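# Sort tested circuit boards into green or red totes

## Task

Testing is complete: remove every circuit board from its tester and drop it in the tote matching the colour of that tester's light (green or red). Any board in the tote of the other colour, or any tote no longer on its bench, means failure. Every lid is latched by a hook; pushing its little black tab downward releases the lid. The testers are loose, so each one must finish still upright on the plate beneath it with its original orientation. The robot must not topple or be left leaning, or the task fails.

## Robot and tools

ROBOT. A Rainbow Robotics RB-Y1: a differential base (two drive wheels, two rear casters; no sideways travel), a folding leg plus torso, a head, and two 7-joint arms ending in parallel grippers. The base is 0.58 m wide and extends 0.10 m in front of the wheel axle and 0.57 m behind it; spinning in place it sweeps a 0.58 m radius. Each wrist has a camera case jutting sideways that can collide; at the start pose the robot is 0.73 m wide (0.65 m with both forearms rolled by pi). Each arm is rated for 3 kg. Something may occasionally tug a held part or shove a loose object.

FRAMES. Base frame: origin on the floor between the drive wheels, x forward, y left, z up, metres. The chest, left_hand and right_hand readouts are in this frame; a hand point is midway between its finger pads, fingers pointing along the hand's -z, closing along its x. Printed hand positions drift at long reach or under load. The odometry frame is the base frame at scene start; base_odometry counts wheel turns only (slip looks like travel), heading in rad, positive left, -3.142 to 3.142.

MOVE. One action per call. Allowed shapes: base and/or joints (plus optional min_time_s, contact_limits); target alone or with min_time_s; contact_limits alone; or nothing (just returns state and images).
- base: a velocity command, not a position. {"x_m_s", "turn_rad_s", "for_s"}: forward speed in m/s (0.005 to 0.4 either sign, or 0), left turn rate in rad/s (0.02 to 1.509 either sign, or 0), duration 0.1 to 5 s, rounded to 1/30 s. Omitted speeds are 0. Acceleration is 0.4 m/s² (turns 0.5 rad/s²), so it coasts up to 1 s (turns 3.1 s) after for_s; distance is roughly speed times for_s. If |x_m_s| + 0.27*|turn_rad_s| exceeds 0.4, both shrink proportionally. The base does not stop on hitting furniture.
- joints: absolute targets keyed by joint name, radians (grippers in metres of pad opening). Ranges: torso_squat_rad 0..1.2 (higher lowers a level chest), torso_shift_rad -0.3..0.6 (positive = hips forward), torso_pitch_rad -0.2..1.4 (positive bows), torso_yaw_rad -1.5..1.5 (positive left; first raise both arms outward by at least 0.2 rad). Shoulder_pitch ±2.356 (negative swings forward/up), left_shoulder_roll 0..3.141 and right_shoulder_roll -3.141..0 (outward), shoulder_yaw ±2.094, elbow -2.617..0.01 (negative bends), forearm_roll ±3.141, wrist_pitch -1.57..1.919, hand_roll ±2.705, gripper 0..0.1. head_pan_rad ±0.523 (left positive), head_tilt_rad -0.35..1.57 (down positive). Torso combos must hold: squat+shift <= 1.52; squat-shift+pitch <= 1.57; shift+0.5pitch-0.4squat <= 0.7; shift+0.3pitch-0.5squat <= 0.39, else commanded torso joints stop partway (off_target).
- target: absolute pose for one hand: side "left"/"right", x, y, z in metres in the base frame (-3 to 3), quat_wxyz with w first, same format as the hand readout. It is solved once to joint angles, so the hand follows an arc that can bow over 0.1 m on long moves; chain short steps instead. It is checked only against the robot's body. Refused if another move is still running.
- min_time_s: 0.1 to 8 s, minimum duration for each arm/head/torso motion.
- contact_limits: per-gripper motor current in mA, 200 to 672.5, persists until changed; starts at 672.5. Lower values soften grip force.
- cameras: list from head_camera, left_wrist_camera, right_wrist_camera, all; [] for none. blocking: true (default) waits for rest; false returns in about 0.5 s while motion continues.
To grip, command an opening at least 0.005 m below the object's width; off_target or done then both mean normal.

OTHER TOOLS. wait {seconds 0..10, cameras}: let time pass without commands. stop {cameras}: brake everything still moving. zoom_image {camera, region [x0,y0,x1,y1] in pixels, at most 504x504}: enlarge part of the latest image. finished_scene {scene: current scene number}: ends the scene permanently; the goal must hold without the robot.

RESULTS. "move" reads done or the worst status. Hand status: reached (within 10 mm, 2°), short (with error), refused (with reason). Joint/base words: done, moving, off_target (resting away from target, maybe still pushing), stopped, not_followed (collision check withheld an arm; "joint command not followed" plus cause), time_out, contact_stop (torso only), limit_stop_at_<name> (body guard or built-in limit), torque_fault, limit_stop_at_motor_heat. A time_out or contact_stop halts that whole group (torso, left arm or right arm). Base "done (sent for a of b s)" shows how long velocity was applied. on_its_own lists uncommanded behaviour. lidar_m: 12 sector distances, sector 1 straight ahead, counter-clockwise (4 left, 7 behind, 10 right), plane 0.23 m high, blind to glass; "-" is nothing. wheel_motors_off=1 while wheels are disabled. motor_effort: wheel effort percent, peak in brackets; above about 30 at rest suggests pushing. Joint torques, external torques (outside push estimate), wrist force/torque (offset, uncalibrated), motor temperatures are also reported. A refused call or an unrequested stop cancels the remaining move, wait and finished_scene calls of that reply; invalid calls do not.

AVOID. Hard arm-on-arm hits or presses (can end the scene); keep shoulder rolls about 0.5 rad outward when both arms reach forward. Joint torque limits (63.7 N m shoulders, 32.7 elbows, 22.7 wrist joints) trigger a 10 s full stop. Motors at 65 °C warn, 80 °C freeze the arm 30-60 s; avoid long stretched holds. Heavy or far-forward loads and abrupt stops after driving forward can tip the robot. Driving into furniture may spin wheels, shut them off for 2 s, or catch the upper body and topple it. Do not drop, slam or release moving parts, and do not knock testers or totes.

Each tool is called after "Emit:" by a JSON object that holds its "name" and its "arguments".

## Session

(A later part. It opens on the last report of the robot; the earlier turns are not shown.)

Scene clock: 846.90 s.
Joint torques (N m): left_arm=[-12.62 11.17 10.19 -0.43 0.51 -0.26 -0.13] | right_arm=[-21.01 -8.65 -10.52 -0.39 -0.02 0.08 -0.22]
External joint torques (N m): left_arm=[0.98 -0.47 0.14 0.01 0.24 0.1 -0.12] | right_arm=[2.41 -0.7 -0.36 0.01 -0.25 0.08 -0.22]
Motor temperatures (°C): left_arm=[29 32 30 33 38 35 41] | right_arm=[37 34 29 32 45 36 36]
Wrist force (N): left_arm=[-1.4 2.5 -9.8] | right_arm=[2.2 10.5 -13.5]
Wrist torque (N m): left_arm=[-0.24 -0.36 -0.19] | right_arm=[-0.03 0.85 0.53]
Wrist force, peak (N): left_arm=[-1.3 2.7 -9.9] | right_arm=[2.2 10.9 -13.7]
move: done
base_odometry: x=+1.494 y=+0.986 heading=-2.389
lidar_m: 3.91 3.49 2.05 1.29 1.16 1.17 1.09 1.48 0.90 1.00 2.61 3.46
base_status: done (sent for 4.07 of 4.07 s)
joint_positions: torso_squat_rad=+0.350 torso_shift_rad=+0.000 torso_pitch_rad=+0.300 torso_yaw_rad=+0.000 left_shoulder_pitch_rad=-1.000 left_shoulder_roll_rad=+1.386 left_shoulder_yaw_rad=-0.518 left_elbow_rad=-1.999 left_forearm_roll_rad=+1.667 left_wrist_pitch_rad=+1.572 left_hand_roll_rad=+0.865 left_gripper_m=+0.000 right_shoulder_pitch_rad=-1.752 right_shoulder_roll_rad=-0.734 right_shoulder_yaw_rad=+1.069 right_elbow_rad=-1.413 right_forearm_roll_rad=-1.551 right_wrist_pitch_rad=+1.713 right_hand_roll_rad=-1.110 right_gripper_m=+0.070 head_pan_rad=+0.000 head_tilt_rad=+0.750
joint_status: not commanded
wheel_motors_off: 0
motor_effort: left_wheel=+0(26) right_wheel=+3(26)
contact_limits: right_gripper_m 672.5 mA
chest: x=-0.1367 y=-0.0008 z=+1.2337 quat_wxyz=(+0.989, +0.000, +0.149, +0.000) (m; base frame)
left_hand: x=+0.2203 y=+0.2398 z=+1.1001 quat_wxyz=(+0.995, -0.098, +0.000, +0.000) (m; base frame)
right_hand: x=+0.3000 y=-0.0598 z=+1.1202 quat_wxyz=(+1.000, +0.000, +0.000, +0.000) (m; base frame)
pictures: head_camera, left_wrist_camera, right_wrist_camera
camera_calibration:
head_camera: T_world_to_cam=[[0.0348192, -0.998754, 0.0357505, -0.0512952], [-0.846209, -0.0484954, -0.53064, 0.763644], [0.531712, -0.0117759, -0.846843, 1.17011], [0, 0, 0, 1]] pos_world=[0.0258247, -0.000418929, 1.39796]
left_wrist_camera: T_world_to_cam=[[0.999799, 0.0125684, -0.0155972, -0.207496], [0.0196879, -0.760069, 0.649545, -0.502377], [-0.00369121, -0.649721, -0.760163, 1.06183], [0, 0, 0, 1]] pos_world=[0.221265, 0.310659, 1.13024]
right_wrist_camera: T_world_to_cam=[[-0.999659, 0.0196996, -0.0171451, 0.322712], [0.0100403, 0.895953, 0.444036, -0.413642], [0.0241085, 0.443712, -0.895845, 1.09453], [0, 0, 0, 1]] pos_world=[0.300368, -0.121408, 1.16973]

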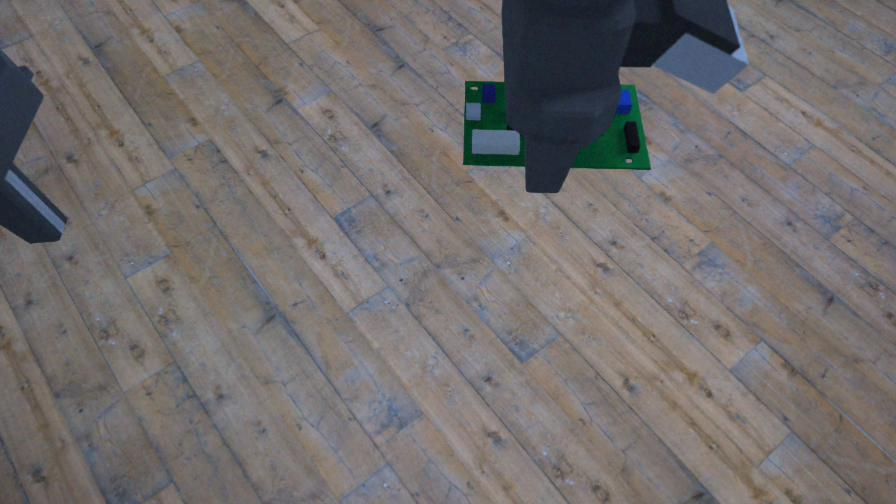

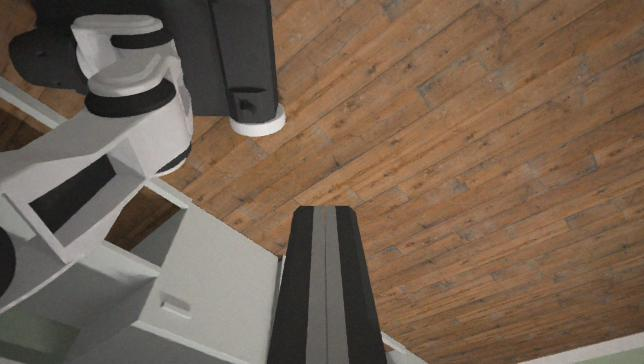

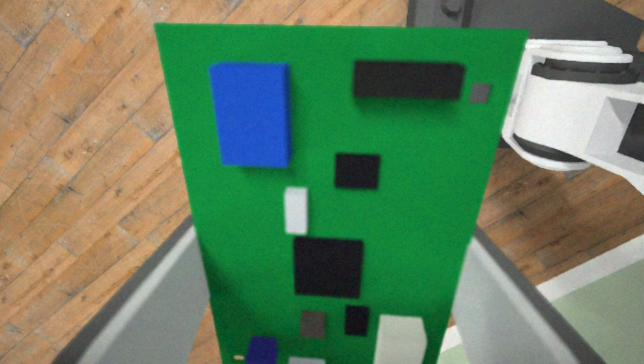

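Emit:
{"name": "move", "arguments": {"base": {"x_m_s":0.35,"for_s":5}, "joints": {"head_tilt_rad":0.45}, "cameras": ["head_camera"]}}

Emit:
{"name": "move", "arguments": {"base": {"x_m_s":0.35,"for_s":3.4}, "cameras": []}}

Emit:
{"name": "move", "arguments": {"base": {"turn_rad_s":0.5,"for_s":1.4}, "cameras": ["head_camera"]}}

Scene clock: 859.80 s.
Joint torques (N m): left_arm=[-12.6 11.1 9.96 -0.35 0.45 -0.34 0.03] | right_arm=[-21.25 -8.67 -10.36 -0.18 -0.03 0.12 -0.32]
External joint torques (N m): left_arm=[1 -0.54 -0.09 0.09 0.17 0.02 0.04] | right_arm=[2.17 -0.72 -0.2 0.22 -0.27 0.12 -0.32]
Motor temperatures (°C): left_arm=[29 32 30 33 38 35 41] | right_arm=[37 34 29 32 45 36 36]
Wrist force (N): left_arm=[-1.4 2.4 -9.7] | right_arm=[2.1 10.5 -13.4]
Wrist torque (N m): left_arm=[-0.23 -0.35 -0.18] | right_arm=[0.00 0.84 0.53]
Wrist force, peak (N): left_arm=[-1.4 2.7 -9.9] | right_arm=[3.0 10.5 -13.8]
move: done
base_odometry: x=+0.218 y=-0.211 heading=-2.388
lidar_m: 2.84 2.15 2.15 2.52 2.29 2.31 2.81 2.12 2.19 2.57 2.31 2.33
base_status: done (sent for 5 of 5 s)
joint_positions: torso_squat_rad=+0.350 torso_shift_rad=+0.000 torso_pitch_rad=+0.300 torso_yaw_rad=+0.000 left_shoulder_pitch_rad=-1.000 left_shoulder_roll_rad=+1.386 left_shoulder_yaw_rad=-0.518 left_elbow_rad=-1.999 left_forearm_roll_rad=+1.667 left_wrist_pitch_rad=+1.572 left_hand_roll_rad=+0.865 left_gripper_m=+0.000 right_shoulder_pitch_rad=-1.752 right_shoulder_roll_rad=-0.734 right_shoulder_yaw_rad=+1.069 right_elbow_rad=-1.413 right_forearm_roll_rad=-1.551 right_wrist_pitch_rad=+1.713 right_hand_roll_rad=-1.110 right_gripper_m=+0.070 head_pan_rad=+0.000 head_tilt_rad=+0.450
joint_status: all done
wheel_motors_off: 0
motor_effort: left_wheel=+0(28) right_wheel=-3(28)
contact_limits: right_gripper_m 672.5 mA
chest: x=-0.1366 y=-0.0008 z=+1.2337 quat_wxyz=(+0.989, +0.000, +0.149, +0.000) (m; base frame)
left_hand: x=+0.2204 y=+0.2398 z=+1.1000 quat_wxyz=(+0.995, -0.098, +0.000, +0.000) (m; base frame)
right_hand: x=+0.3000 y=-0.0598 z=+1.1202 quat_wxyz=(+1.000, +0.000, +0.000, +0.000) (m; base frame)
pictures: head_camera
camera_calibration:
head_camera: T_world_to_cam=[[0.0224172, -0.998761, 0.0444275, -0.0643036], [-0.651733, -0.0482974, -0.756909, 1.0956], [0.758117, -0.0119871, -0.652008, 0.906519], [0, 0, 0, 1]] pos_world=[0.0282324, -0.000442688, 1.42318]

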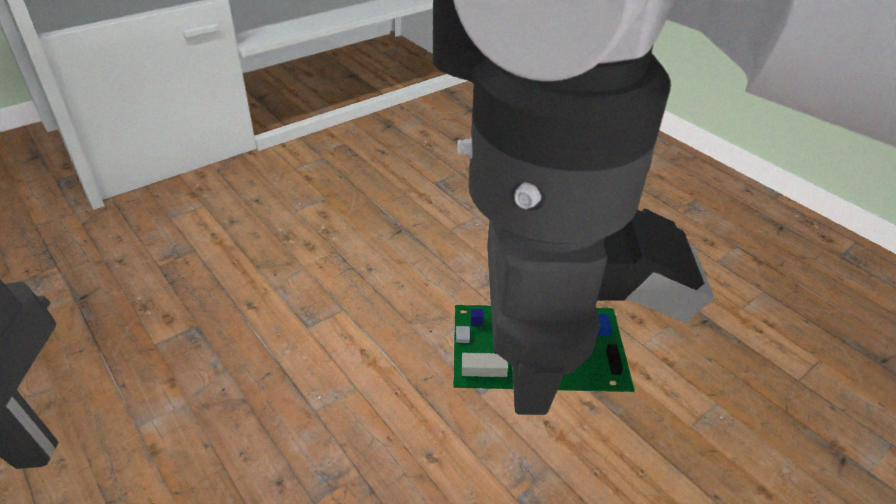

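Scene clock: 864.63 s.
Joint torques (N m): left_arm=[-12.62 10.77 10.14 -0.43 0.35 -0.36 -0.13] | right_arm=[-21.17 -8.53 -10.22 -0.17 -0.04 0.08 -0.28]
External joint torques (N m): left_arm=[0.98 -0.87 0.09 0.01 0.07 -0.01 -0.13] | right_arm=[2.25 -0.58 -0.05 0.24 -0.27 0.09 -0.28]
Motor temperatures (°C): left_arm=[29 32 30 33 38 35 41] | right_arm=[37 34 29 32 45 36 36]
Wrist force (N): left_arm=[-1.3 2.4 -9.3] | right_arm=[2.2 10.7 -13.5]
Wrist torque (N m): left_arm=[-0.23 -0.33 -0.18] | right_arm=[-0.04 0.85 0.53]
Wrist force, peak (N): left_arm=[-1.3 2.6 -9.9] | right_arm=[2.7 10.9 -13.7]
move: done
base_odometry: x=-0.650 y=-1.025 heading=-2.388
lidar_m: 1.68 1.27 1.28 1.53 2.90 3.06 3.40 3.14 2.75 1.71 1.55 1.56
base_status: done (sent for 3.4 of 3.4 s)
joint_positions: torso_squat_rad=+0.350 torso_shift_rad=+0.000 torso_pitch_rad=+0.300 torso_yaw_rad=+0.000 left_shoulder_pitch_rad=-1.000 left_shoulder_roll_rad=+1.386 left_shoulder_yaw_rad=-0.518 left_elbow_rad=-1.999 left_forearm_roll_rad=+1.667 left_wrist_pitch_rad=+1.572 left_hand_roll_rad=+0.865 left_gripper_m=+0.000 right_shoulder_pitch_rad=-1.752 right_shoulder_roll_rad=-0.734 right_shoulder_yaw_rad=+1.069 right_elbow_rad=-1.413 right_forearm_roll_rad=-1.551 right_wrist_pitch_rad=+1.713 right_hand_roll_rad=-1.110 right_gripper_m=+0.070 head_pan_rad=+0.000 head_tilt_rad=+0.450
joint_status: not commanded
wheel_motors_off: 0
motor_effort: left_wheel=+0(26) right_wheel=-3(19)
contact_limits: right_gripper_m 672.5 mA
chest: x=-0.1366 y=-0.0008 z=+1.2337 quat_wxyz=(+0.989, +0.000, +0.149, +0.000) (m; base frame)
left_hand: x=+0.2204 y=+0.2398 z=+1.1000 quat_wxyz=(+0.995, -0.098, +0.000, +0.000) (m; base frame)
right_hand: x=+0.3000 y=-0.0598 z=+1.1202 quat_wxyz=(+1.000, +0.000, +0.000, +0.000) (m; base frame)
pictures: none
No camera images: "cameras" was empty.

Scene clock: 867.33 s.
Joint torques (N m): left_arm=[-12.63 10.85 9.96 -0.31 0.46 -0.36 -0.01] | right_arm=[-21.36 -8.67 -10.13 -0.25 -0.02 0.08 -0.24]
External joint torques (N m): left_arm=[0.97 -0.79 -0.1 0.13 0.18 -0.01 0] | right_arm=[2.07 -0.72 0.03 0.16 -0.25 0.08 -0.24]
Motor temperatures (°C): left_arm=[29 32 30 33 38 35 41] | right_arm=[37 34 29 32 45 36 36]
Wrist force (N): left_arm=[-1.3 2.4 -9.6] | right_arm=[2.0 10.6 -13.5]
Wrist torque (N m): left_arm=[-0.22 -0.36 -0.18] | right_arm=[-0.03 0.80 0.52]
Wrist force, peak (N): left_arm=[-1.6 2.5 -10.1] | right_arm=[2.5 10.9 -13.5]
move: done
base_odometry: x=-0.650 y=-1.025 heading=-1.688
lidar_m: 1.27 1.33 2.38 3.03 3.16 3.15 3.11 2.23 1.63 1.58 1.61 1.69
base_status: done (sent for 1.4 of 1.4 s)
joint_positions: torso_squat_rad=+0.350 torso_shift_rad=+0.000 torso_pitch_rad=+0.300 torso_yaw_rad=+0.000 left_shoulder_pitch_rad=-1.000 left_shoulder_roll_rad=+1.386 left_shoulder_yaw_rad=-0.518 left_elbow_rad=-1.999 left_forearm_roll_rad=+1.667 left_wrist_pitch_rad=+1.572 left_hand_roll_rad=+0.865 left_gripper_m=+0.000 right_shoulder_pitch_rad=-1.752 right_shoulder_roll_rad=-0.734 right_shoulder_yaw_rad=+1.069 right_elbow_rad=-1.413 right_forearm_roll_rad=-1.551 right_wrist_pitch_rad=+1.713 right_hand_roll_rad=-1.110 right_gripper_m=+0.070 head_pan_rad=+0.000 head_tilt_rad=+0.450
joint_status: not commanded
wheel_motors_off: 0
motor_effort: left_wheel=-1(27) right_wheel=+2(26)
contact_limits: right_gripper_m 672.5 mA
chest: x=-0.1366 y=-0.0008 z=+1.2337 quat_wxyz=(+0.989, +0.000, +0.149, +0.000) (m; base frame)
left_hand: x=+0.2204 y=+0.2398 z=+1.1000 quat_wxyz=(+0.995, -0.098, +0.000, +0.000) (m; base frame)
right_hand: x=+0.3000 y=-0.0598 z=+1.1201 quat_wxyz=(+1.000, +0.000, +0.000, +0.000) (m; base frame)
pictures: head_camera
camera_calibration:
head_camera: T_world_to_cam=[[0.0224205, -0.998761, 0.0444343, -0.0643055], [-0.651733, -0.0483047, -0.756909, 1.0956], [0.758117, -0.0119891, -0.652008, 0.906515], [0, 0, 0, 1]] pos_world=[0.0282373, -0.000434752, 1.42318]

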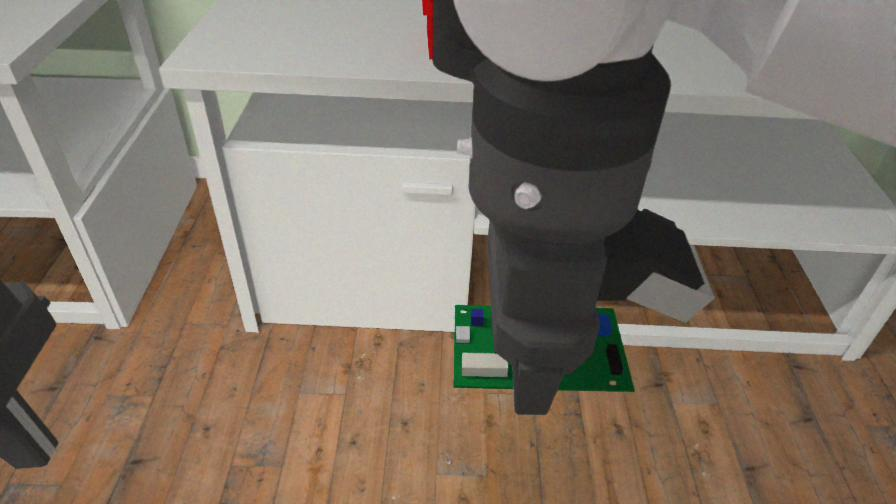

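Emit:
{"name": "move", "arguments": {"target": {"side":"right","x":0.28,"y":-0.22,"z":1.12,"quat_wxyz":[1,0.0,0.0,0]}, "min_time_s": 2.5, "cameras": []}}

Emit:
{"name": "move", "arguments": {"joints": {"head_tilt_rad":0.25}, "cameras": ["head_camera"]}}

Scene clock: 887.70 s.
Joint torques (N m): left_arm=[-12.68 10.86 10.03 -0.26 0.47 -0.33 0.07] | right_arm=[-16.54 -10.58 -11.54 -0.09 -0.24 -0.31 0.3]
External joint torques (N m): left_arm=[0.92 -0.78 -0.03 0.18 0.2 0.03 0.08] | right_arm=[2.82 -1.09 -0.82 -0.45 -0.49 -0.3 0.3]
Motor temperatures (°C): left_arm=[29 32 30 33 38 35 41] | right_arm=[37 34 29 32 45 36 36]
Wrist force (N): left_arm=[-1.2 2.4 -9.5] | right_arm=[2.3 10.6 -13.1]
Wrist torque (N m): left_arm=[-0.22 -0.34 -0.19] | right_arm=[-0.04 0.86 0.54]
Wrist force, peak (N): left_arm=[-1.2 2.4 -9.9] | right_arm=[2.1 10.8 -13.8]
move: done
base_odometry: x=-0.650 y=-1.025 heading=-1.688
lidar_m: 1.27 1.32 2.39 3.03 3.17 3.13 3.11 2.23 1.65 1.58 1.61 1.69
base_status: not commanded
joint_positions: torso_squat_rad=+0.350 torso_shift_rad=+0.000 torso_pitch_rad=+0.300 torso_yaw_rad=+0.000 left_shoulder_pitch_rad=-1.000 left_shoulder_roll_rad=+1.386 left_shoulder_yaw_rad=-0.518 left_elbow_rad=-1.999 left_forearm_roll_rad=+1.667 left_wrist_pitch_rad=+1.572 left_hand_roll_rad=+0.865 left_gripper_m=+0.000 right_shoulder_pitch_rad=-1.540 right_shoulder_roll_rad=-1.225 right_shoulder_yaw_rad=+0.995 right_elbow_rad=-1.716 right_forearm_roll_rad=-1.628 right_wrist_pitch_rad=+1.664 right_hand_roll_rad=-0.903 right_gripper_m=+0.070 head_pan_rad=+0.000 head_tilt_rad=+0.450
joint_status: all done
wheel_motors_off: 0
motor_effort: left_wheel=+0(1) right_wheel=+1(4)
contact_limits: right_gripper_m 672.5 mA
chest: x=-0.1366 y=-0.0008 z=+1.2337 quat_wxyz=(+0.989, +0.000, +0.149, +0.000) (m; base frame)
left_hand: x=+0.2204 y=+0.2398 z=+1.1000 quat_wxyz=(+0.995, -0.098, +0.000, +0.000) (m; base frame)
right_hand: x=+0.2801 y=-0.2199 z=+1.1201 quat_wxyz=(+1.000, +0.000, +0.000, +0.000) (m; base frame)
right_hand_status: reached (checked arc, planned for 2.5 s): 0 mm and 0.0 deg off.
pictures: none
No camera images: "cameras" was empty.

Scene clock: 888.43 s.
Joint torques (N m): left_arm=[-12.73 11.19 10.06 -0.31 0.54 -0.34 -0.05] | right_arm=[-16.64 -10.97 -11.5 -0.04 -0.24 -0.27 0.34]
External joint torques (N m): left_arm=[0.86 -0.45 0 0.13 0.26 0.01 -0.05] | right_arm=[2.72 -1.47 -0.78 -0.4 -0.49 -0.26 0.34]
Motor temperatures (°C): left_arm=[29 32 30 33 38 35 41] | right_arm=[37 34 29 32 45 36 36]
Wrist force (N): left_arm=[-1.4 2.5 -9.5] | right_arm=[2.3 10.7 -13.3]
Wrist torque (N m): left_arm=[-0.24 -0.36 -0.20] | right_arm=[-0.04 0.85 0.53]
Wrist force, peak (N): left_arm=[-1.2 2.5 -9.8] | right_arm=[2.4 10.9 -13.5]
move: done
base_odometry: x=-0.650 y=-1.025 heading=-1.688
lidar_m: 1.27 1.32 2.40 3.03 3.17 3.14 3.11 2.23 1.64 1.58 1.61 1.68
base_status: not commanded
joint_positions: torso_squat_rad=+0.350 torso_shift_rad=+0.000 torso_pitch_rad=+0.300 torso_yaw_rad=+0.000 left_shoulder_pitch_rad=-1.000 left_shoulder_roll_rad=+1.386 left_shoulder_yaw_rad=-0.518 left_elbow_rad=-1.999 left_forearm_roll_rad=+1.667 left_wrist_pitch_rad=+1.572 left_hand_roll_rad=+0.865 left_gripper_m=+0.000 right_shoulder_pitch_rad=-1.540 right_shoulder_roll_rad=-1.225 right_shoulder_yaw_rad=+0.995 right_elbow_rad=-1.716 right_forearm_roll_rad=-1.628 right_wrist_pitch_rad=+1.664 right_hand_roll_rad=-0.903 right_gripper_m=+0.070 head_pan_rad=+0.000 head_tilt_rad=+0.250
joint_status: all done
wheel_motors_off: 0
motor_effort: left_wheel=+0(1) right_wheel=+2(4)
contact_limits: right_gripper_m 672.5 mA
chest: x=-0.1366 y=-0.0008 z=+1.2337 quat_wxyz=(+0.989, +0.000, +0.149, +0.000) (m; base frame)
left_hand: x=+0.2204 y=+0.2398 z=+1.1000 quat_wxyz=(+0.995, -0.098, +0.000, +0.000) (m; base frame)
right_hand: x=+0.2801 y=-0.2199 z=+1.1201 quat_wxyz=(+1.000, +0.000, +0.000, +0.000) (m; base frame)
pictures: head_camera
camera_calibration:
head_camera: T_world_to_cam=[[0.0129534, -0.998763, 0.0480025, -0.0699014], [-0.488379, -0.0482104, -0.871299, 1.26707], [0.872535, -0.0121571, -0.4884, 0.680928], [0, 0, 0, 1]] pos_world=[0.0255821, -0.000450887, 1.43992]

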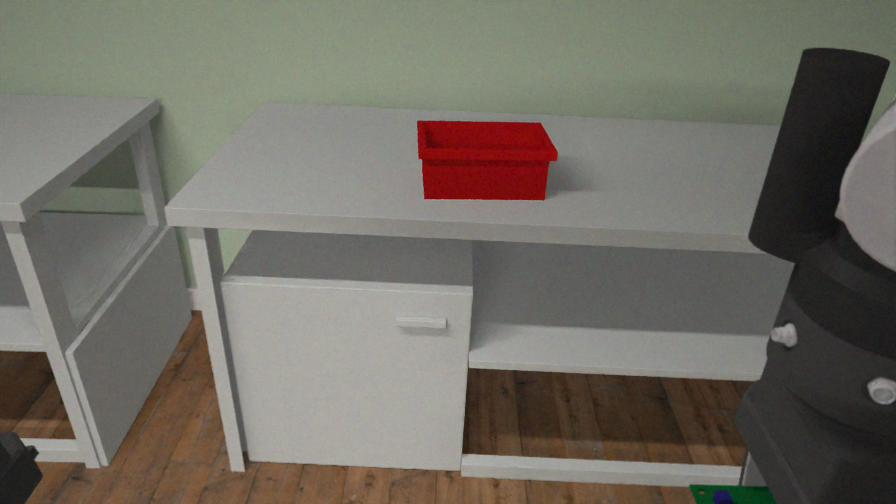

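Emit:
{"name": "move", "arguments": {"base": {"x_m_s":0.25,"for_s":3.9}, "joints": {"head_tilt_rad":0.7}, "cameras": ["head_camera","right_wrist_camera"]}}

Scene clock: 908.77 s.
Joint torques (N m): left_arm=[-12.58 10.87 9.98 -0.23 0.46 -0.33 -0.04] | right_arm=[-17.02 -9.81 -10.92 0.39 -0.04 -0.21 0.28]
External joint torques (N m): left_arm=[1.02 -0.76 -0.08 0.21 0.18 0.02 -0.04] | right_arm=[2.34 -0.31 -0.2 0.03 -0.29 -0.2 0.28]
Motor temperatures (°C): left_arm=[29 32 30 33 38 35 41] | right_arm=[37 34 29 32 45 36 36]
Wrist force (N): left_arm=[-1.4 2.7 -9.6] | right_arm=[2.3 11.1 -13.1]
Wrist torque (N m): left_arm=[-0.26 -0.37 -0.20] | right_arm=[-0.08 0.84 0.53]
Wrist force, peak (N): left_arm=[-1.3 2.4 -10.0] | right_arm=[2.8 11.0 -13.7]
move: done
base_odometry: x=-0.765 y=-1.994 heading=-1.688
lidar_m: 0.29 0.31 0.43 2.06 3.14 4.16 4.08 2.23 1.64 1.21 1.21 1.01
base_status: done (sent for 3.9 of 3.9 s)
joint_positions: torso_squat_rad=+0.350 torso_shift_rad=+0.000 torso_pitch_rad=+0.300 torso_yaw_rad=+0.000 left_shoulder_pitch_rad=-1.000 left_shoulder_roll_rad=+1.386 left_shoulder_yaw_rad=-0.518 left_elbow_rad=-1.999 left_forearm_roll_rad=+1.667 left_wrist_pitch_rad=+1.572 left_hand_roll_rad=+0.865 left_gripper_m=+0.000 right_shoulder_pitch_rad=-1.540 right_shoulder_roll_rad=-1.225 right_shoulder_yaw_rad=+0.995 right_elbow_rad=-1.716 right_forearm_roll_rad=-1.628 right_wrist_pitch_rad=+1.664 right_hand_roll_rad=-0.903 right_gripper_m=+0.070 head_pan_rad=+0.000 head_tilt_rad=+0.700
joint_status: all done
wheel_motors_off: 0
motor_effort: left_wheel=-1(26) right_wheel=-4(29)
contact_limits: right_gripper_m 672.5 mA
chest: x=-0.1366 y=-0.0008 z=+1.2337 quat_wxyz=(+0.989, +0.000, +0.149, +0.000) (m; base frame)
left_hand: x=+0.2204 y=+0.2398 z=+1.1000 quat_wxyz=(+0.995, -0.098, +0.000, +0.000) (m; base frame)
right_hand: x=+0.2801 y=-0.2199 z=+1.1201 quat_wxyz=(+1.000, +0.000, +0.000, +0.000) (m; base frame)
pictures: head_camera, right_wrist_camera
camera_calibration:
head_camera: T_world_to_cam=[[0.0329483, -0.998755, 0.0374546, -0.0538116], [-0.818701, -0.0484656, -0.572172, 0.824166], [0.573275, -0.011812, -0.819278, 1.13331], [0, 0, 0, 1]] pos_world=[0.0268229, -0.000414306, 1.40207]
right_wrist_camera: T_world_to_cam=[[-0.999646, 0.0201705, -0.017366, 0.306331], [0.0103684, 0.896025, 0.443883, -0.26986], [0.0245137, 0.443545, -0.895917, 1.16592], [0, 0, 0, 1]] pos_world=[0.280439, -0.281516, 1.16967]

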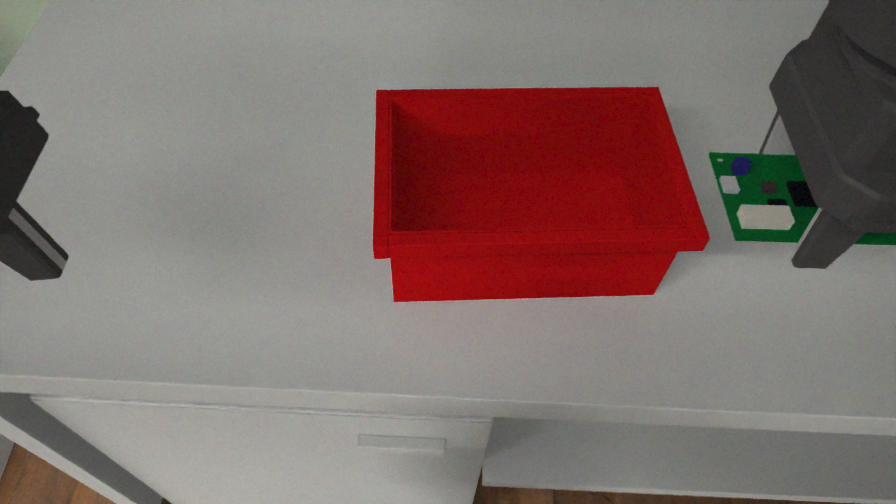

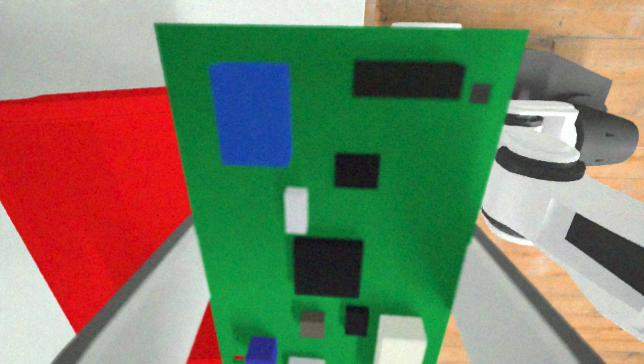

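Emit:
{"name": "move", "arguments": {"base": {"x_m_s":0.1,"for_s":0.6}, "cameras": []}}

Emit:
{"name": "move", "arguments": {"target": {"side":"right","x":0.34,"y":-0.076,"z":1.12,"quat_wxyz":[1,0.0,0.0,0]}, "min_time_s": 3, "cameras": ["head_camera","right_wrist_camera"]}}

Scene clock: 918.40 s.
Joint torques (N m): left_arm=[-12.51 11.13 9.94 -0.38 0.38 -0.35 -0.06] | right_arm=[-16.9 -9.98 -11.17 0.36 -0.09 -0.21 0.31]
External joint torques (N m): left_arm=[1.09 -0.51 -0.12 0.06 0.11 0 -0.05] | right_arm=[2.46 -0.48 -0.45 0 -0.34 -0.2 0.31]
Motor temperatures (°C): left_arm=[29 32 30 33 38 35 41] | right_arm=[36 34 29 32 45 36 36]
Wrist force (N): left_arm=[-1.1 2.8 -9.6] | right_arm=[2.3 10.8 -13.3]
Wrist torque (N m): left_arm=[-0.27 -0.34 -0.19] | right_arm=[-0.05 0.84 0.54]
Wrist force, peak (N): left_arm=[-1.4 2.5 -9.9] | right_arm=[3.1 10.8 -13.6]
move: done
base_odometry: x=-0.772 y=-2.053 heading=-1.688
lidar_m: 0.23 0.24 0.34 0.92 3.16 4.24 4.14 2.23 1.63 1.20 1.23 0.94
base_status: done (sent for 0.6 of 0.6 s)
joint_positions: torso_squat_rad=+0.350 torso_shift_rad=+0.000 torso_pitch_rad=+0.300 torso_yaw_rad=+0.000 left_shoulder_pitch_rad=-1.000 left_shoulder_roll_rad=+1.386 left_shoulder_yaw_rad=-0.518 left_elbow_rad=-1.999 left_forearm_roll_rad=+1.667 left_wrist_pitch_rad=+1.572 left_hand_roll_rad=+0.865 left_gripper_m=+0.000 right_shoulder_pitch_rad=-1.540 right_shoulder_roll_rad=-1.225 right_shoulder_yaw_rad=+0.995 right_elbow_rad=-1.716 right_forearm_roll_rad=-1.628 right_wrist_pitch_rad=+1.664 right_hand_roll_rad=-0.903 right_gripper_m=+0.070 head_pan_rad=+0.000 head_tilt_rad=+0.700
joint_status: not commanded
wheel_motors_off: 0
motor_effort: left_wheel=-1(23) right_wheel=-3(20)
contact_limits: right_gripper_m 672.5 mA
chest: x=-0.1365 y=-0.0008 z=+1.2337 quat_wxyz=(+0.989, +0.000, +0.149, +0.000) (m; base frame)
left_hand: x=+0.2204 y=+0.2398 z=+1.0999 quat_wxyz=(+0.995, -0.098, +0.000, +0.000) (m; base frame)
right_hand: x=+0.2801 y=-0.2199 z=+1.1201 quat_wxyz=(+1.000, +0.000, +0.000, +0.000) (m; base frame)
pictures: none
No camera images: "cameras" was empty.

Scene clock: 921.73 s.
Joint torques (N m): left_arm=[-12.62 10.94 10.1 -0.35 0.48 -0.4 -0.02] | right_arm=[-24.34 -6.19 -7.99 0.3 0.3 0.28 -0.34]
External joint torques (N m): left_arm=[0.98 -0.7 0.05 0.1 0.21 -0.05 -0.02] | right_arm=[0.4 2.28 1.28 0.99 0.05 0.3 -0.34]
Motor temperatures (°C): left_arm=[29 32 30 33 38 35 41] | right_arm=[37 34 29 32 45 36 36]
Wrist force (N): left_arm=[-1.4 2.5 -9.5] | right_arm=[2.3 10.8 -13.4]
Wrist torque (N m): left_arm=[-0.25 -0.36 -0.19] | right_arm=[-0.02 0.85 0.51]
Wrist force, peak (N): left_arm=[-1.5 2.5 -10.0] | right_arm=[2.7 11.1 -13.3]
move: done
base_odometry: x=-0.772 y=-2.053 heading=-1.688
lidar_m: 0.23 0.24 0.34 0.91 3.15 4.22 4.14 2.24 1.64 1.20 1.24 0.95
base_status: not commanded
joint_positions: torso_squat_rad=+0.350 torso_shift_rad=+0.000 torso_pitch_rad=+0.300 torso_yaw_rad=+0.000 left_shoulder_pitch_rad=-1.000 left_shoulder_roll_rad=+1.386 left_shoulder_yaw_rad=-0.518 left_elbow_rad=-1.999 left_forearm_roll_rad=+1.667 left_wrist_pitch_rad=+1.572 left_hand_roll_rad=+0.865 left_gripper_m=+0.000 right_shoulder_pitch_rad=-1.771 right_shoulder_roll_rad=-0.693 right_shoulder_yaw_rad=+1.068 right_elbow_rad=-1.186 right_forearm_roll_rad=-1.517 right_wrist_pitch_rad=+1.709 right_hand_roll_rad=-0.928 right_gripper_m=+0.070 head_pan_rad=+0.000 head_tilt_rad=+0.700
joint_status: all done
wheel_motors_off: 0
motor_effort: left_wheel=+0(2) right_wheel=-2(5)
contact_limits: right_gripper_m 672.5 mA
chest: x=-0.1366 y=-0.0008 z=+1.2337 quat_wxyz=(+0.989, +0.000, +0.149, +0.000) (m; base frame)
left_hand: x=+0.2204 y=+0.2398 z=+1.1000 quat_wxyz=(+0.995, -0.098, +0.000, +0.000) (m; base frame)
right_hand: x=+0.3396 y=-0.0762 z=+1.1202 quat_wxyz=(+1.000, +0.001, -0.002, +0.000) (m; base frame)
right_hand_status: reached (checked arc, planned for 3.0 s): 0 mm and 0.2 deg off.
pictures: head_camera, right_wrist_camera
camera_calibration:
head_camera: T_world_to_cam=[[0.032952, -0.998755, 0.0374514, -0.0538086], [-0.818748, -0.0484658, -0.572104, 0.824108], [0.573207, -0.0118113, -0.819326, 1.13333], [0, 0, 0, 1]] pos_world=[0.0268782, -0.000414566, 1.40206]
right_wrist_camera: T_world_to_cam=[[-0.99957, 0.0210747, -0.020378, 0.366369], [0.00978559, 0.895118, 0.445722, -0.40118], [0.0276342, 0.445331, -0.894939, 1.09876], [0, 0, 0, 1]] pos_world=[0.339774, -0.137929, 1.1696]

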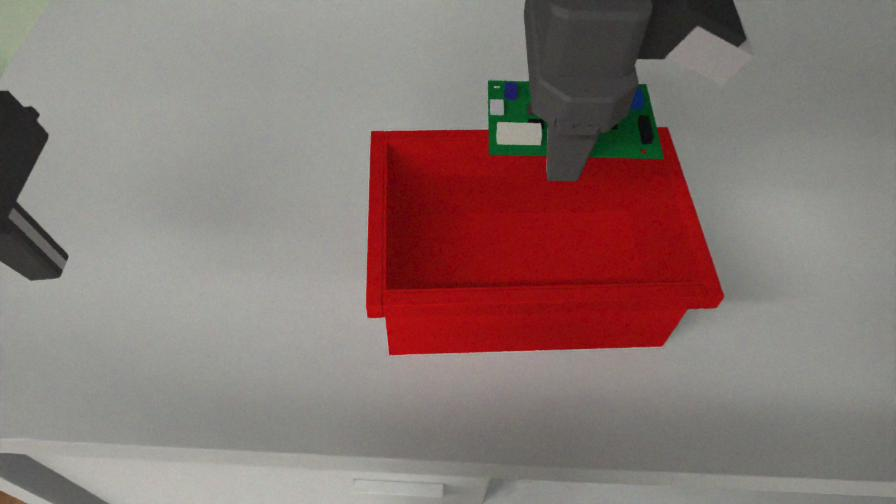

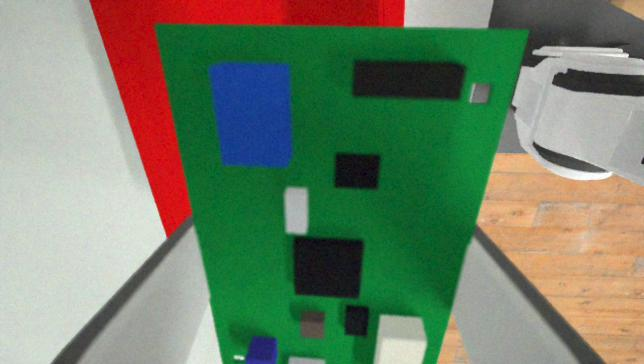

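Emit:
{"name": "move", "arguments": {"target": {"side":"right","x":0.343,"y":-0.077,"z":1.03,"quat_wxyz":[1,0.0,0.0,0]}, "min_time_s": 3, "cameras": ["head_camera","right_wrist_camera"]}}

Emit:
{"name": "move", "arguments": {"target": {"side":"right","x":0.343,"y":-0.077,"z":0.955,"quat_wxyz":[1,0.0,0.0,0]}, "min_time_s": 3, "cameras": ["head_camera","right_wrist_camera"]}}

Scene clock: 933.93 s.
Joint torques (N m): left_arm=[-12.67 10.95 10.07 -0.36 0.44 -0.32 0.02] | right_arm=[-21.1 -5.75 -7.59 -0.17 0.32 -0.42 0.37]
External joint torques (N m): left_arm=[0.93 -0.69 0.02 0.08 0.16 0.03 0.03] | right_arm=[3.7 2.51 1.52 1.1 0.07 -0.41 0.37]
Motor temperatures (°C): left_arm=[29 32 30 33 38 35 41] | right_arm=[37 34 29 32 45 36 36]
Wrist force (N): left_arm=[-1.3 2.6 -9.5] | right_arm=[2.4 10.4 -13.3]
Wrist torque (N m): left_arm=[-0.23 -0.36 -0.19] | right_arm=[0.00 0.87 0.52]
Wrist force, peak (N): left_arm=[-1.3 2.6 -10.1] | right_arm=[2.5 10.5 -13.8]
move: done
base_odometry: x=-0.772 y=-2.053 heading=-1.688
lidar_m: 0.23 0.25 0.33 0.91 3.15 4.22 4.13 2.23 1.64 1.20 1.23 0.95
base_status: not commanded
joint_positions: torso_squat_rad=+0.350 torso_shift_rad=+0.000 torso_pitch_rad=+0.300 torso_yaw_rad=+0.000 left_shoulder_pitch_rad=-1.000 left_shoulder_roll_rad=+1.386 left_shoulder_yaw_rad=-0.518 left_elbow_rad=-1.999 left_forearm_roll_rad=+1.667 left_wrist_pitch_rad=+1.572 left_hand_roll_rad=+0.865 left_gripper_m=+0.000 right_shoulder_pitch_rad=-1.628 right_shoulder_roll_rad=-0.633 right_shoulder_yaw_rad=+1.138 right_elbow_rad=-1.149 right_forearm_roll_rad=-1.424 right_wrist_pitch_rad=+1.546 right_hand_roll_rad=-0.899 right_gripper_m=+0.070 head_pan_rad=+0.000 head_tilt_rad=+0.700
joint_status: all done
wheel_motors_off: 0
motor_effort: left_wheel=-1(3) right_wheel=-3(5)
contact_limits: right_gripper_m 672.5 mA
chest: x=-0.1366 y=-0.0008 z=+1.2337 quat_wxyz=(+0.989, +0.000, +0.149, +0.000) (m; base frame)
left_hand: x=+0.2204 y=+0.2398 z=+1.1000 quat_wxyz=(+0.995, -0.098, +0.000, +0.000) (m; base frame)
right_hand: x=+0.3432 y=-0.0771 z=+1.0305 quat_wxyz=(+1.000, +0.000, -0.001, +0.000) (m; base frame)
right_hand_status: reached (checked arc, planned for 3.0 s): 1 mm and 0.1 deg off.
pictures: head_camera, right_wrist_camera
camera_calibration:
head_camera: T_world_to_cam=[[0.0329514, -0.998755, 0.0374515, -0.0538088], [-0.818748, -0.0484654, -0.572104, 0.824108], [0.573207, -0.0118117, -0.819326, 1.13333], [0, 0, 0, 1]] pos_world=[0.026878, -0.000414646, 1.40206]
right_wrist_camera: T_world_to_cam=[[-0.999622, 0.020625, -0.0181788, 0.365834], [0.0104, 0.89576, 0.444416, -0.359248], [0.02545, 0.444059, -0.895636, 1.02013], [0, 0, 0, 1]] pos_world=[0.34347, -0.138743, 1.07997]

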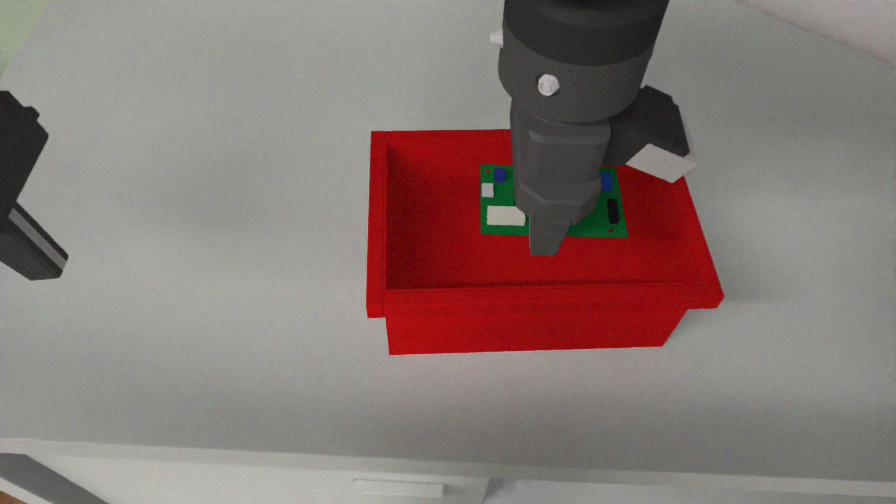

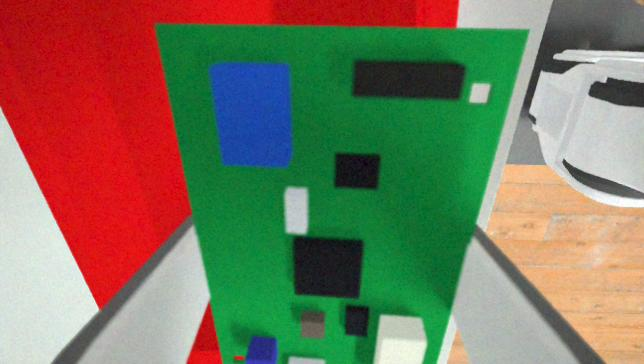

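Scene clock: 940.47 s.
Joint torques (N m): left_arm=[-12.76 10.93 10.1 -0.54 0.47 -0.31 0.04] | right_arm=[-21.37 -5.44 -6.98 -0.78 0.37 -0.35 -0.21]
External joint torques (N m): left_arm=[0.84 -0.71 0.04 -0.1 0.19 0.04 0.04] | right_arm=[3.45 2.45 1.35 0.81 0.11 -0.31 -0.21]
Motor temperatures (°C): left_arm=[29 32 30 33 38 35 41] | right_arm=[37 34 29 32 45 38 36]
Wrist force (N): left_arm=[-1.4 2.1 -9.6] | right_arm=[2.1 10.6 -13.0]
Wrist torque (N m): left_arm=[-0.18 -0.35 -0.20] | right_arm=[-0.02 0.84 0.52]
Wrist force, peak (N): left_arm=[-1.2 2.4 -10.5] | right_arm=[-35.9 -20.4 178.0]
move: short
base_odometry: x=-0.772 y=-2.053 heading=-1.688
lidar_m: 0.23 0.24 0.34 0.91 3.15 4.22 4.13 2.23 1.65 1.20 1.23 0.95
base_status: not commanded
joint_positions: torso_squat_rad=+0.350 torso_shift_rad=+0.000 torso_pitch_rad=+0.300 torso_yaw_rad=+0.000 left_shoulder_pitch_rad=-1.000 left_shoulder_roll_rad=+1.386 left_shoulder_yaw_rad=-0.518 left_elbow_rad=-1.999 left_forearm_roll_rad=+1.667 left_wrist_pitch_rad=+1.572 left_hand_roll_rad=+0.865 left_gripper_m=+0.000 right_shoulder_pitch_rad=-1.542 right_shoulder_roll_rad=-0.552 right_shoulder_yaw_rad=+1.184 right_elbow_rad=-1.031 right_forearm_roll_rad=-1.355 right_wrist_pitch_rad=+1.409 right_hand_roll_rad=-0.845 right_gripper_m=+0.070 head_pan_rad=+0.000 head_tilt_rad=+0.700
joint_status: right_shoulder_pitch_rad time_out (moved +0.086 of +0.105); right_wrist_pitch_rad time_out (moved -0.137 of -0.142); the others done
wheel_motors_off: 0
on_its_own: right_shoulder_pitch_rad is held at -1.541, not at your -1.523, since a time_out; right_wrist_pitch_rad is held at +1.409, not at your +1.403, since a time_out
motor_effort: left_wheel=+2(13) right_wheel=-1(15)
contact_limits: right_gripper_m 672.5 mA
chest: x=-0.1366 y=-0.0007 z=+1.2337 quat_wxyz=(+0.989, +0.000, +0.149, +0.000) (m; base frame)
left_hand: x=+0.2204 y=+0.2398 z=+1.1000 quat_wxyz=(+0.995, -0.098, +0.000, +0.000) (m; base frame)
right_hand: x=+0.3496 y=-0.0760 z=+0.9666 quat_wxyz=(+1.000, +0.003, -0.009, -0.001) (m; base frame)
right_hand_status: short (checked arc, planned for 3.0 s): time_out, 13 mm and 1.1 deg off.
pictures: head_camera, right_wrist_camera
camera_calibration:
head_camera: T_world_to_cam=[[0.0329085, -0.998754, 0.0375084, -0.0538681], [-0.81866, -0.0484647, -0.57223, 0.824213], [0.573335, -0.0118755, -0.819235, 1.13329], [0, 0, 0, 1]] pos_world=[0.0267679, -0.000397516, 1.40209]
right_wrist_camera: T_world_to_cam=[[-0.999164, 0.0221093, -0.0343844, 0.386685], [0.00428916, 0.89318, 0.44968, -0.335078], [0.0406536, 0.449156, -0.892528, 0.954359], [0, 0, 0, 1]] pos_world=[0.349001, -0.137921, 1.01577]

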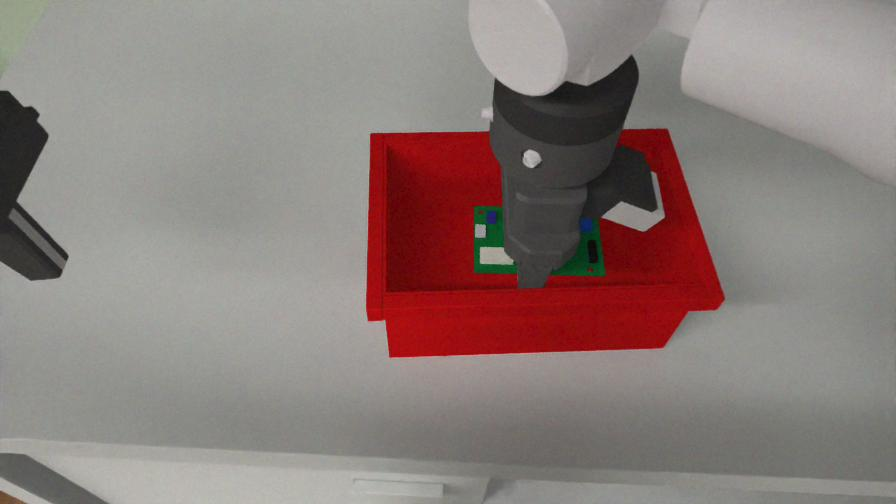

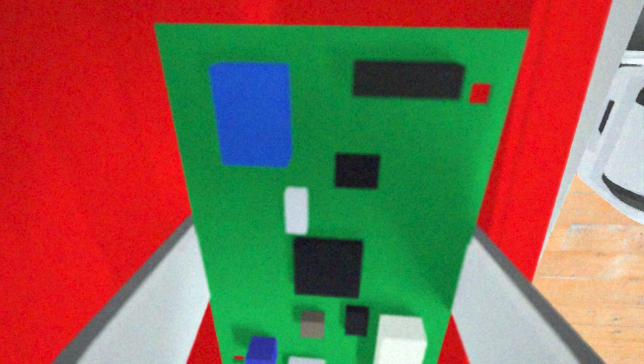

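Emit:
{"name": "zoom_image", "arguments": {"camera": "head_camera", "region": [360, 110, 740, 370]}}

Scaled by 1.326 from the camera's 896x504 image, which has a finer 1280x720 frame.

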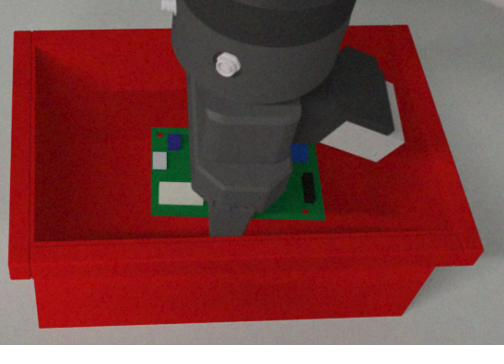

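Emit:
{"name": "move", "arguments": {"target": {"side":"right","x":0.349,"y":-0.076,"z":0.955,"quat_wxyz":[1,0.0,0.0,0]}, "min_time_s": 3, "cameras": ["right_wrist_camera","head_camera"]}}

Scene clock: 954.57 s.
Joint torques (N m): left_arm=[-12.57 11.01 9.93 -0.57 0.51 -0.32 -0.06] | right_arm=[-20.71 -4.64 -6.28 -0.74 -0.34 -0.14 0.46]
External joint torques (N m): left_arm=[1.03 -0.63 -0.13 -0.12 0.23 0.03 -0.06] | right_arm=[4.17 3.17 1.68 0.86 -0.59 -0.12 0.46]
Motor temperatures (°C): left_arm=[29 32 30 33 38 35 41] | right_arm=[37 34 29 32 45 37 36]
Wrist force (N): left_arm=[-1.2 2.6 -9.6] | right_arm=[3.7 10.8 -13.2]
Wrist torque (N m): left_arm=[-0.26 -0.34 -0.19] | right_arm=[-0.05 0.82 0.53]
Wrist force, peak (N): left_arm=[-1.5 2.7 -9.8] | right_arm=[2.4 11.3 -13.3]
move: done
base_odometry: x=-0.772 y=-2.053 heading=-1.688
lidar_m: 0.23 0.25 0.33 0.92 3.15 4.22 4.12 2.23 1.64 1.20 1.23 0.94
base_status: not commanded
joint_positions: torso_squat_rad=+0.350 torso_shift_rad=+0.000 torso_pitch_rad=+0.300 torso_yaw_rad=+0.000 left_shoulder_pitch_rad=-1.000 left_shoulder_roll_rad=+1.386 left_shoulder_yaw_rad=-0.518 left_elbow_rad=-1.999 left_forearm_roll_rad=+1.667 left_wrist_pitch_rad=+1.572 left_hand_roll_rad=+0.865 left_gripper_m=+0.000 right_shoulder_pitch_rad=-1.534 right_shoulder_roll_rad=-0.524 right_shoulder_yaw_rad=+1.191 right_elbow_rad=-0.979 right_forearm_roll_rad=-1.355 right_wrist_pitch_rad=+1.400 right_hand_roll_rad=-0.817 right_gripper_m=+0.070 head_pan_rad=+0.000 head_tilt_rad=+0.700
joint_status: all done
wheel_motors_off: 0
motor_effort: left_wheel=+2(5) right_wheel=-1(3)
contact_limits: right_gripper_m 672.5 mA
chest: x=-0.1366 y=-0.0007 z=+1.2337 quat_wxyz=(+0.989, +0.000, +0.149, +0.000) (m; base frame)
left_hand: x=+0.2204 y=+0.2398 z=+1.1000 quat_wxyz=(+0.995, -0.098, +0.000, +0.000) (m; base frame)
right_hand: x=+0.3489 y=-0.0763 z=+0.9559 quat_wxyz=(+1.000, +0.000, -0.002, +0.000) (m; base frame)
right_hand_status: reached (checked arc, planned for 3.0 s): 1 mm and 0.2 deg off.
pictures: head_camera, right_wrist_camera
camera_calibration:
head_camera: T_world_to_cam=[[0.0329127, -0.998754, 0.037507, -0.0538661], [-0.818664, -0.0484672, -0.572225, 0.82421], [0.573329, -0.0118722, -0.819239, 1.13329], [0, 0, 0, 1]] pos_world=[0.0267752, -0.000397127, 1.40209]
right_wrist_camera: T_world_to_cam=[[-0.99958, 0.0208191, -0.0201501, 0.372099], [0.0096948, 0.895713, 0.444526, -0.326701], [0.0273034, 0.444144, -0.895539, 0.952096], [0, 0, 0, 1]] pos_world=[0.349115, -0.137984, 1.00536]

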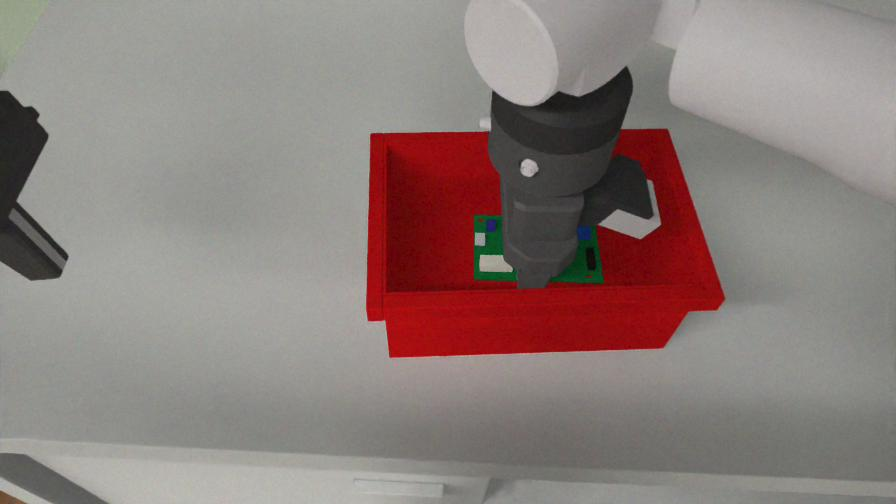

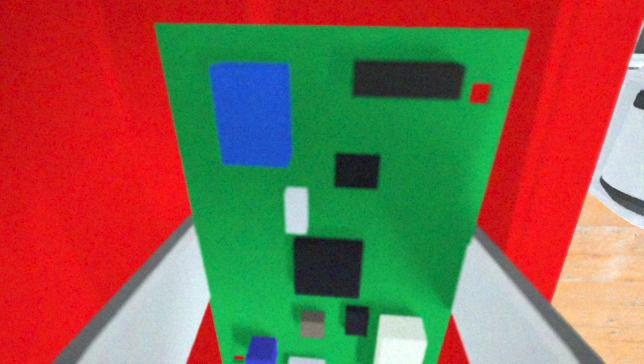

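Emit:
{"name": "move", "arguments": {"target": {"side":"right","x":0.356,"y":-0.076,"z":0.937,"quat_wxyz":[1,0.0,0.0,0]}, "min_time_s": 2.5, "cameras": []}}

Emit:
{"name": "move", "arguments": {"target": {"side":"right","x":0.356,"y":-0.076,"z":0.924,"quat_wxyz":[1,0.0,0.0,0]}, "min_time_s": 2.5, "cameras": ["right_wrist_camera","head_camera"]}}

Scene clock: 962.83 s.
Joint torques (N m): left_arm=[-12.72 11.04 10.19 -0.49 0.47 -0.33 -0.02] | right_arm=[-21.69 -4.91 -5.79 -0.38 0.37 -0.4 0.32]
External joint torques (N m): left_arm=[0.88 -0.6 0.13 -0.04 0.2 0.02 -0.02] | right_arm=[3.44 2.76 1.24 1.2 0.12 -0.38 0.32]
Motor temperatures (°C): left_arm=[29 32 30 33 38 35 41] | right_arm=[37 34 29 32 45 37 36]
Wrist force (N): left_arm=[-1.2 2.6 -9.3] | right_arm=[2.6 10.8 -13.1]
Wrist torque (N m): left_arm=[-0.24 -0.34 -0.18] | right_arm=[-0.04 0.87 0.52]
Wrist force, peak (N): left_arm=[-1.4 2.5 -10.0] | right_arm=[3.6 11.3 -13.0]
move: done
base_odometry: x=-0.772 y=-2.053 heading=-1.688
lidar_m: 0.23 0.23 0.34 0.92 3.15 4.22 4.13 2.23 1.64 1.20 1.22 0.94
base_status: not commanded
joint_positions: torso_squat_rad=+0.350 torso_shift_rad=+0.000 torso_pitch_rad=+0.300 torso_yaw_rad=+0.000 left_shoulder_pitch_rad=-1.000 left_shoulder_roll_rad=+1.386 left_shoulder_yaw_rad=-0.518 left_elbow_rad=-1.999 left_forearm_roll_rad=+1.667 left_wrist_pitch_rad=+1.572 left_hand_roll_rad=+0.865 left_gripper_m=+0.000 right_shoulder_pitch_rad=-1.526 right_shoulder_roll_rad=-0.460 right_shoulder_yaw_rad=+1.197 right_elbow_rad=-0.846 right_forearm_roll_rad=-1.350 right_wrist_pitch_rad=+1.361 right_hand_roll_rad=-0.746 right_gripper_m=+0.070 head_pan_rad=+0.000 head_tilt_rad=+0.700
joint_status: all done
wheel_motors_off: 0
motor_effort: left_wheel=+1(4) right_wheel=-2(3)
contact_limits: right_gripper_m 672.5 mA
chest: x=-0.1366 y=-0.0007 z=+1.2337 quat_wxyz=(+0.989, +0.000, +0.149, +0.000) (m; base frame)
left_hand: x=+0.2204 y=+0.2398 z=+1.1000 quat_wxyz=(+0.995, -0.098, +0.000, +0.000) (m; base frame)
right_hand: x=+0.3562 y=-0.0761 z=+0.9375 quat_wxyz=(+1.000, +0.000, -0.001, +0.000) (m; base frame)
right_hand_status: reached (checked arc, planned for 2.5 s): 1 mm and 0.1 deg off.
pictures: none
No camera images: "cameras" was empty.

Scene clock: 965.67 s.
Joint torques (N m): left_arm=[-13 11.1 10.19 -0.56 0.52 -0.35 0.04] | right_arm=[-21.41 -4.89 -5.64 -0.46 0.33 -0.39 0.38]
External joint torques (N m): left_arm=[0.6 -0.53 0.14 -0.12 0.25 0 0.04] | right_arm=[3.66 2.63 1.07 1.13 0.08 -0.37 0.38]
Motor temperatures (°C): left_arm=[29 32 30 33 38 35 41] | right_arm=[37 34 29 32 45 37 36]
Wrist force (N): left_arm=[-1.1 2.5 -9.5] | right_arm=[2.3 10.7 -13.1]
Wrist torque (N m): left_arm=[-0.24 -0.35 -0.21] | right_arm=[-0.04 0.84 0.50]
Wrist force, peak (N): left_arm=[-1.4 2.7 -9.8] | right_arm=[2.4 10.8 -13.4]
move: done
base_odometry: x=-0.772 y=-2.053 heading=-1.688
lidar_m: 0.23 0.23 0.33 0.91 3.16 4.23 4.14 2.23 1.64 1.20 1.24 0.95
base_status: not commanded
joint_positions: torso_squat_rad=+0.350 torso_shift_rad=+0.000 torso_pitch_rad=+0.300 torso_yaw_rad=+0.000 left_shoulder_pitch_rad=-1.000 left_shoulder_roll_rad=+1.386 left_shoulder_yaw_rad=-0.518 left_elbow_rad=-1.999 left_forearm_roll_rad=+1.667 left_wrist_pitch_rad=+1.572 left_hand_roll_rad=+0.865 left_gripper_m=+0.000 right_shoulder_pitch_rad=-1.511 right_shoulder_roll_rad=-0.437 right_shoulder_yaw_rad=+1.203 right_elbow_rad=-0.806 right_forearm_roll_rad=-1.343 right_wrist_pitch_rad=+1.335 right_hand_roll_rad=-0.727 right_gripper_m=+0.070 head_pan_rad=+0.000 head_tilt_rad=+0.700
joint_status: all done
wheel_motors_off: 0
motor_effort: left_wheel=+1(4) right_wheel=-2(4)
contact_limits: right_gripper_m 672.5 mA
chest: x=-0.1366 y=-0.0007 z=+1.2337 quat_wxyz=(+0.989, +0.000, +0.149, +0.000) (m; base frame)
left_hand: x=+0.2204 y=+0.2398 z=+1.1000 quat_wxyz=(+0.995, -0.098, +0.000, +0.000) (m; base frame)
right_hand: x=+0.3557 y=-0.0764 z=+0.9249 quat_wxyz=(+1.000, +0.000, -0.001, +0.000) (m; base frame)
right_hand_status: reached (checked arc, planned for 2.5 s): 1 mm and 0.1 deg off.
pictures: head_camera, right_wrist_camera
camera_calibration:
head_camera: T_world_to_cam=[[0.0329128, -0.998754, 0.037507, -0.053866], [-0.818664, -0.0484673, -0.572225, 0.82421], [0.57333, -0.0118722, -0.819239, 1.13329], [0, 0, 0, 1]] pos_world=[0.026775, -0.000397009, 1.40209]
right_wrist_camera: T_world_to_cam=[[-0.999608, 0.0204923, -0.0190603, 0.37724], [0.00989669, 0.895888, 0.444169, -0.312714], [0.0261779, 0.443807, -0.89574, 0.924795], [0, 0, 0, 1]] pos_world=[0.355978, -0.138004, 0.974464]

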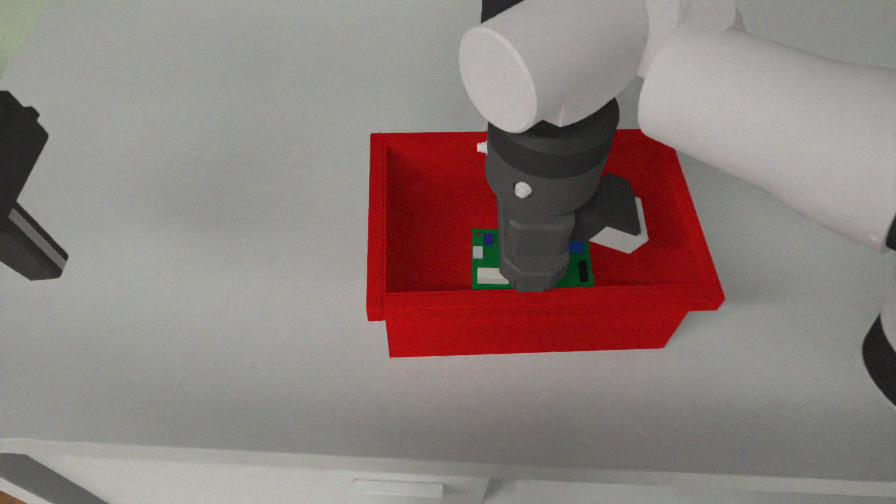

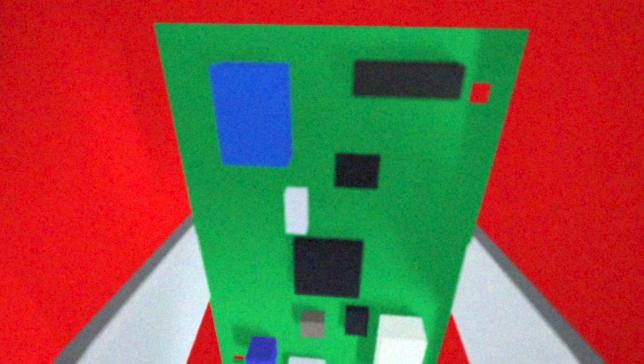

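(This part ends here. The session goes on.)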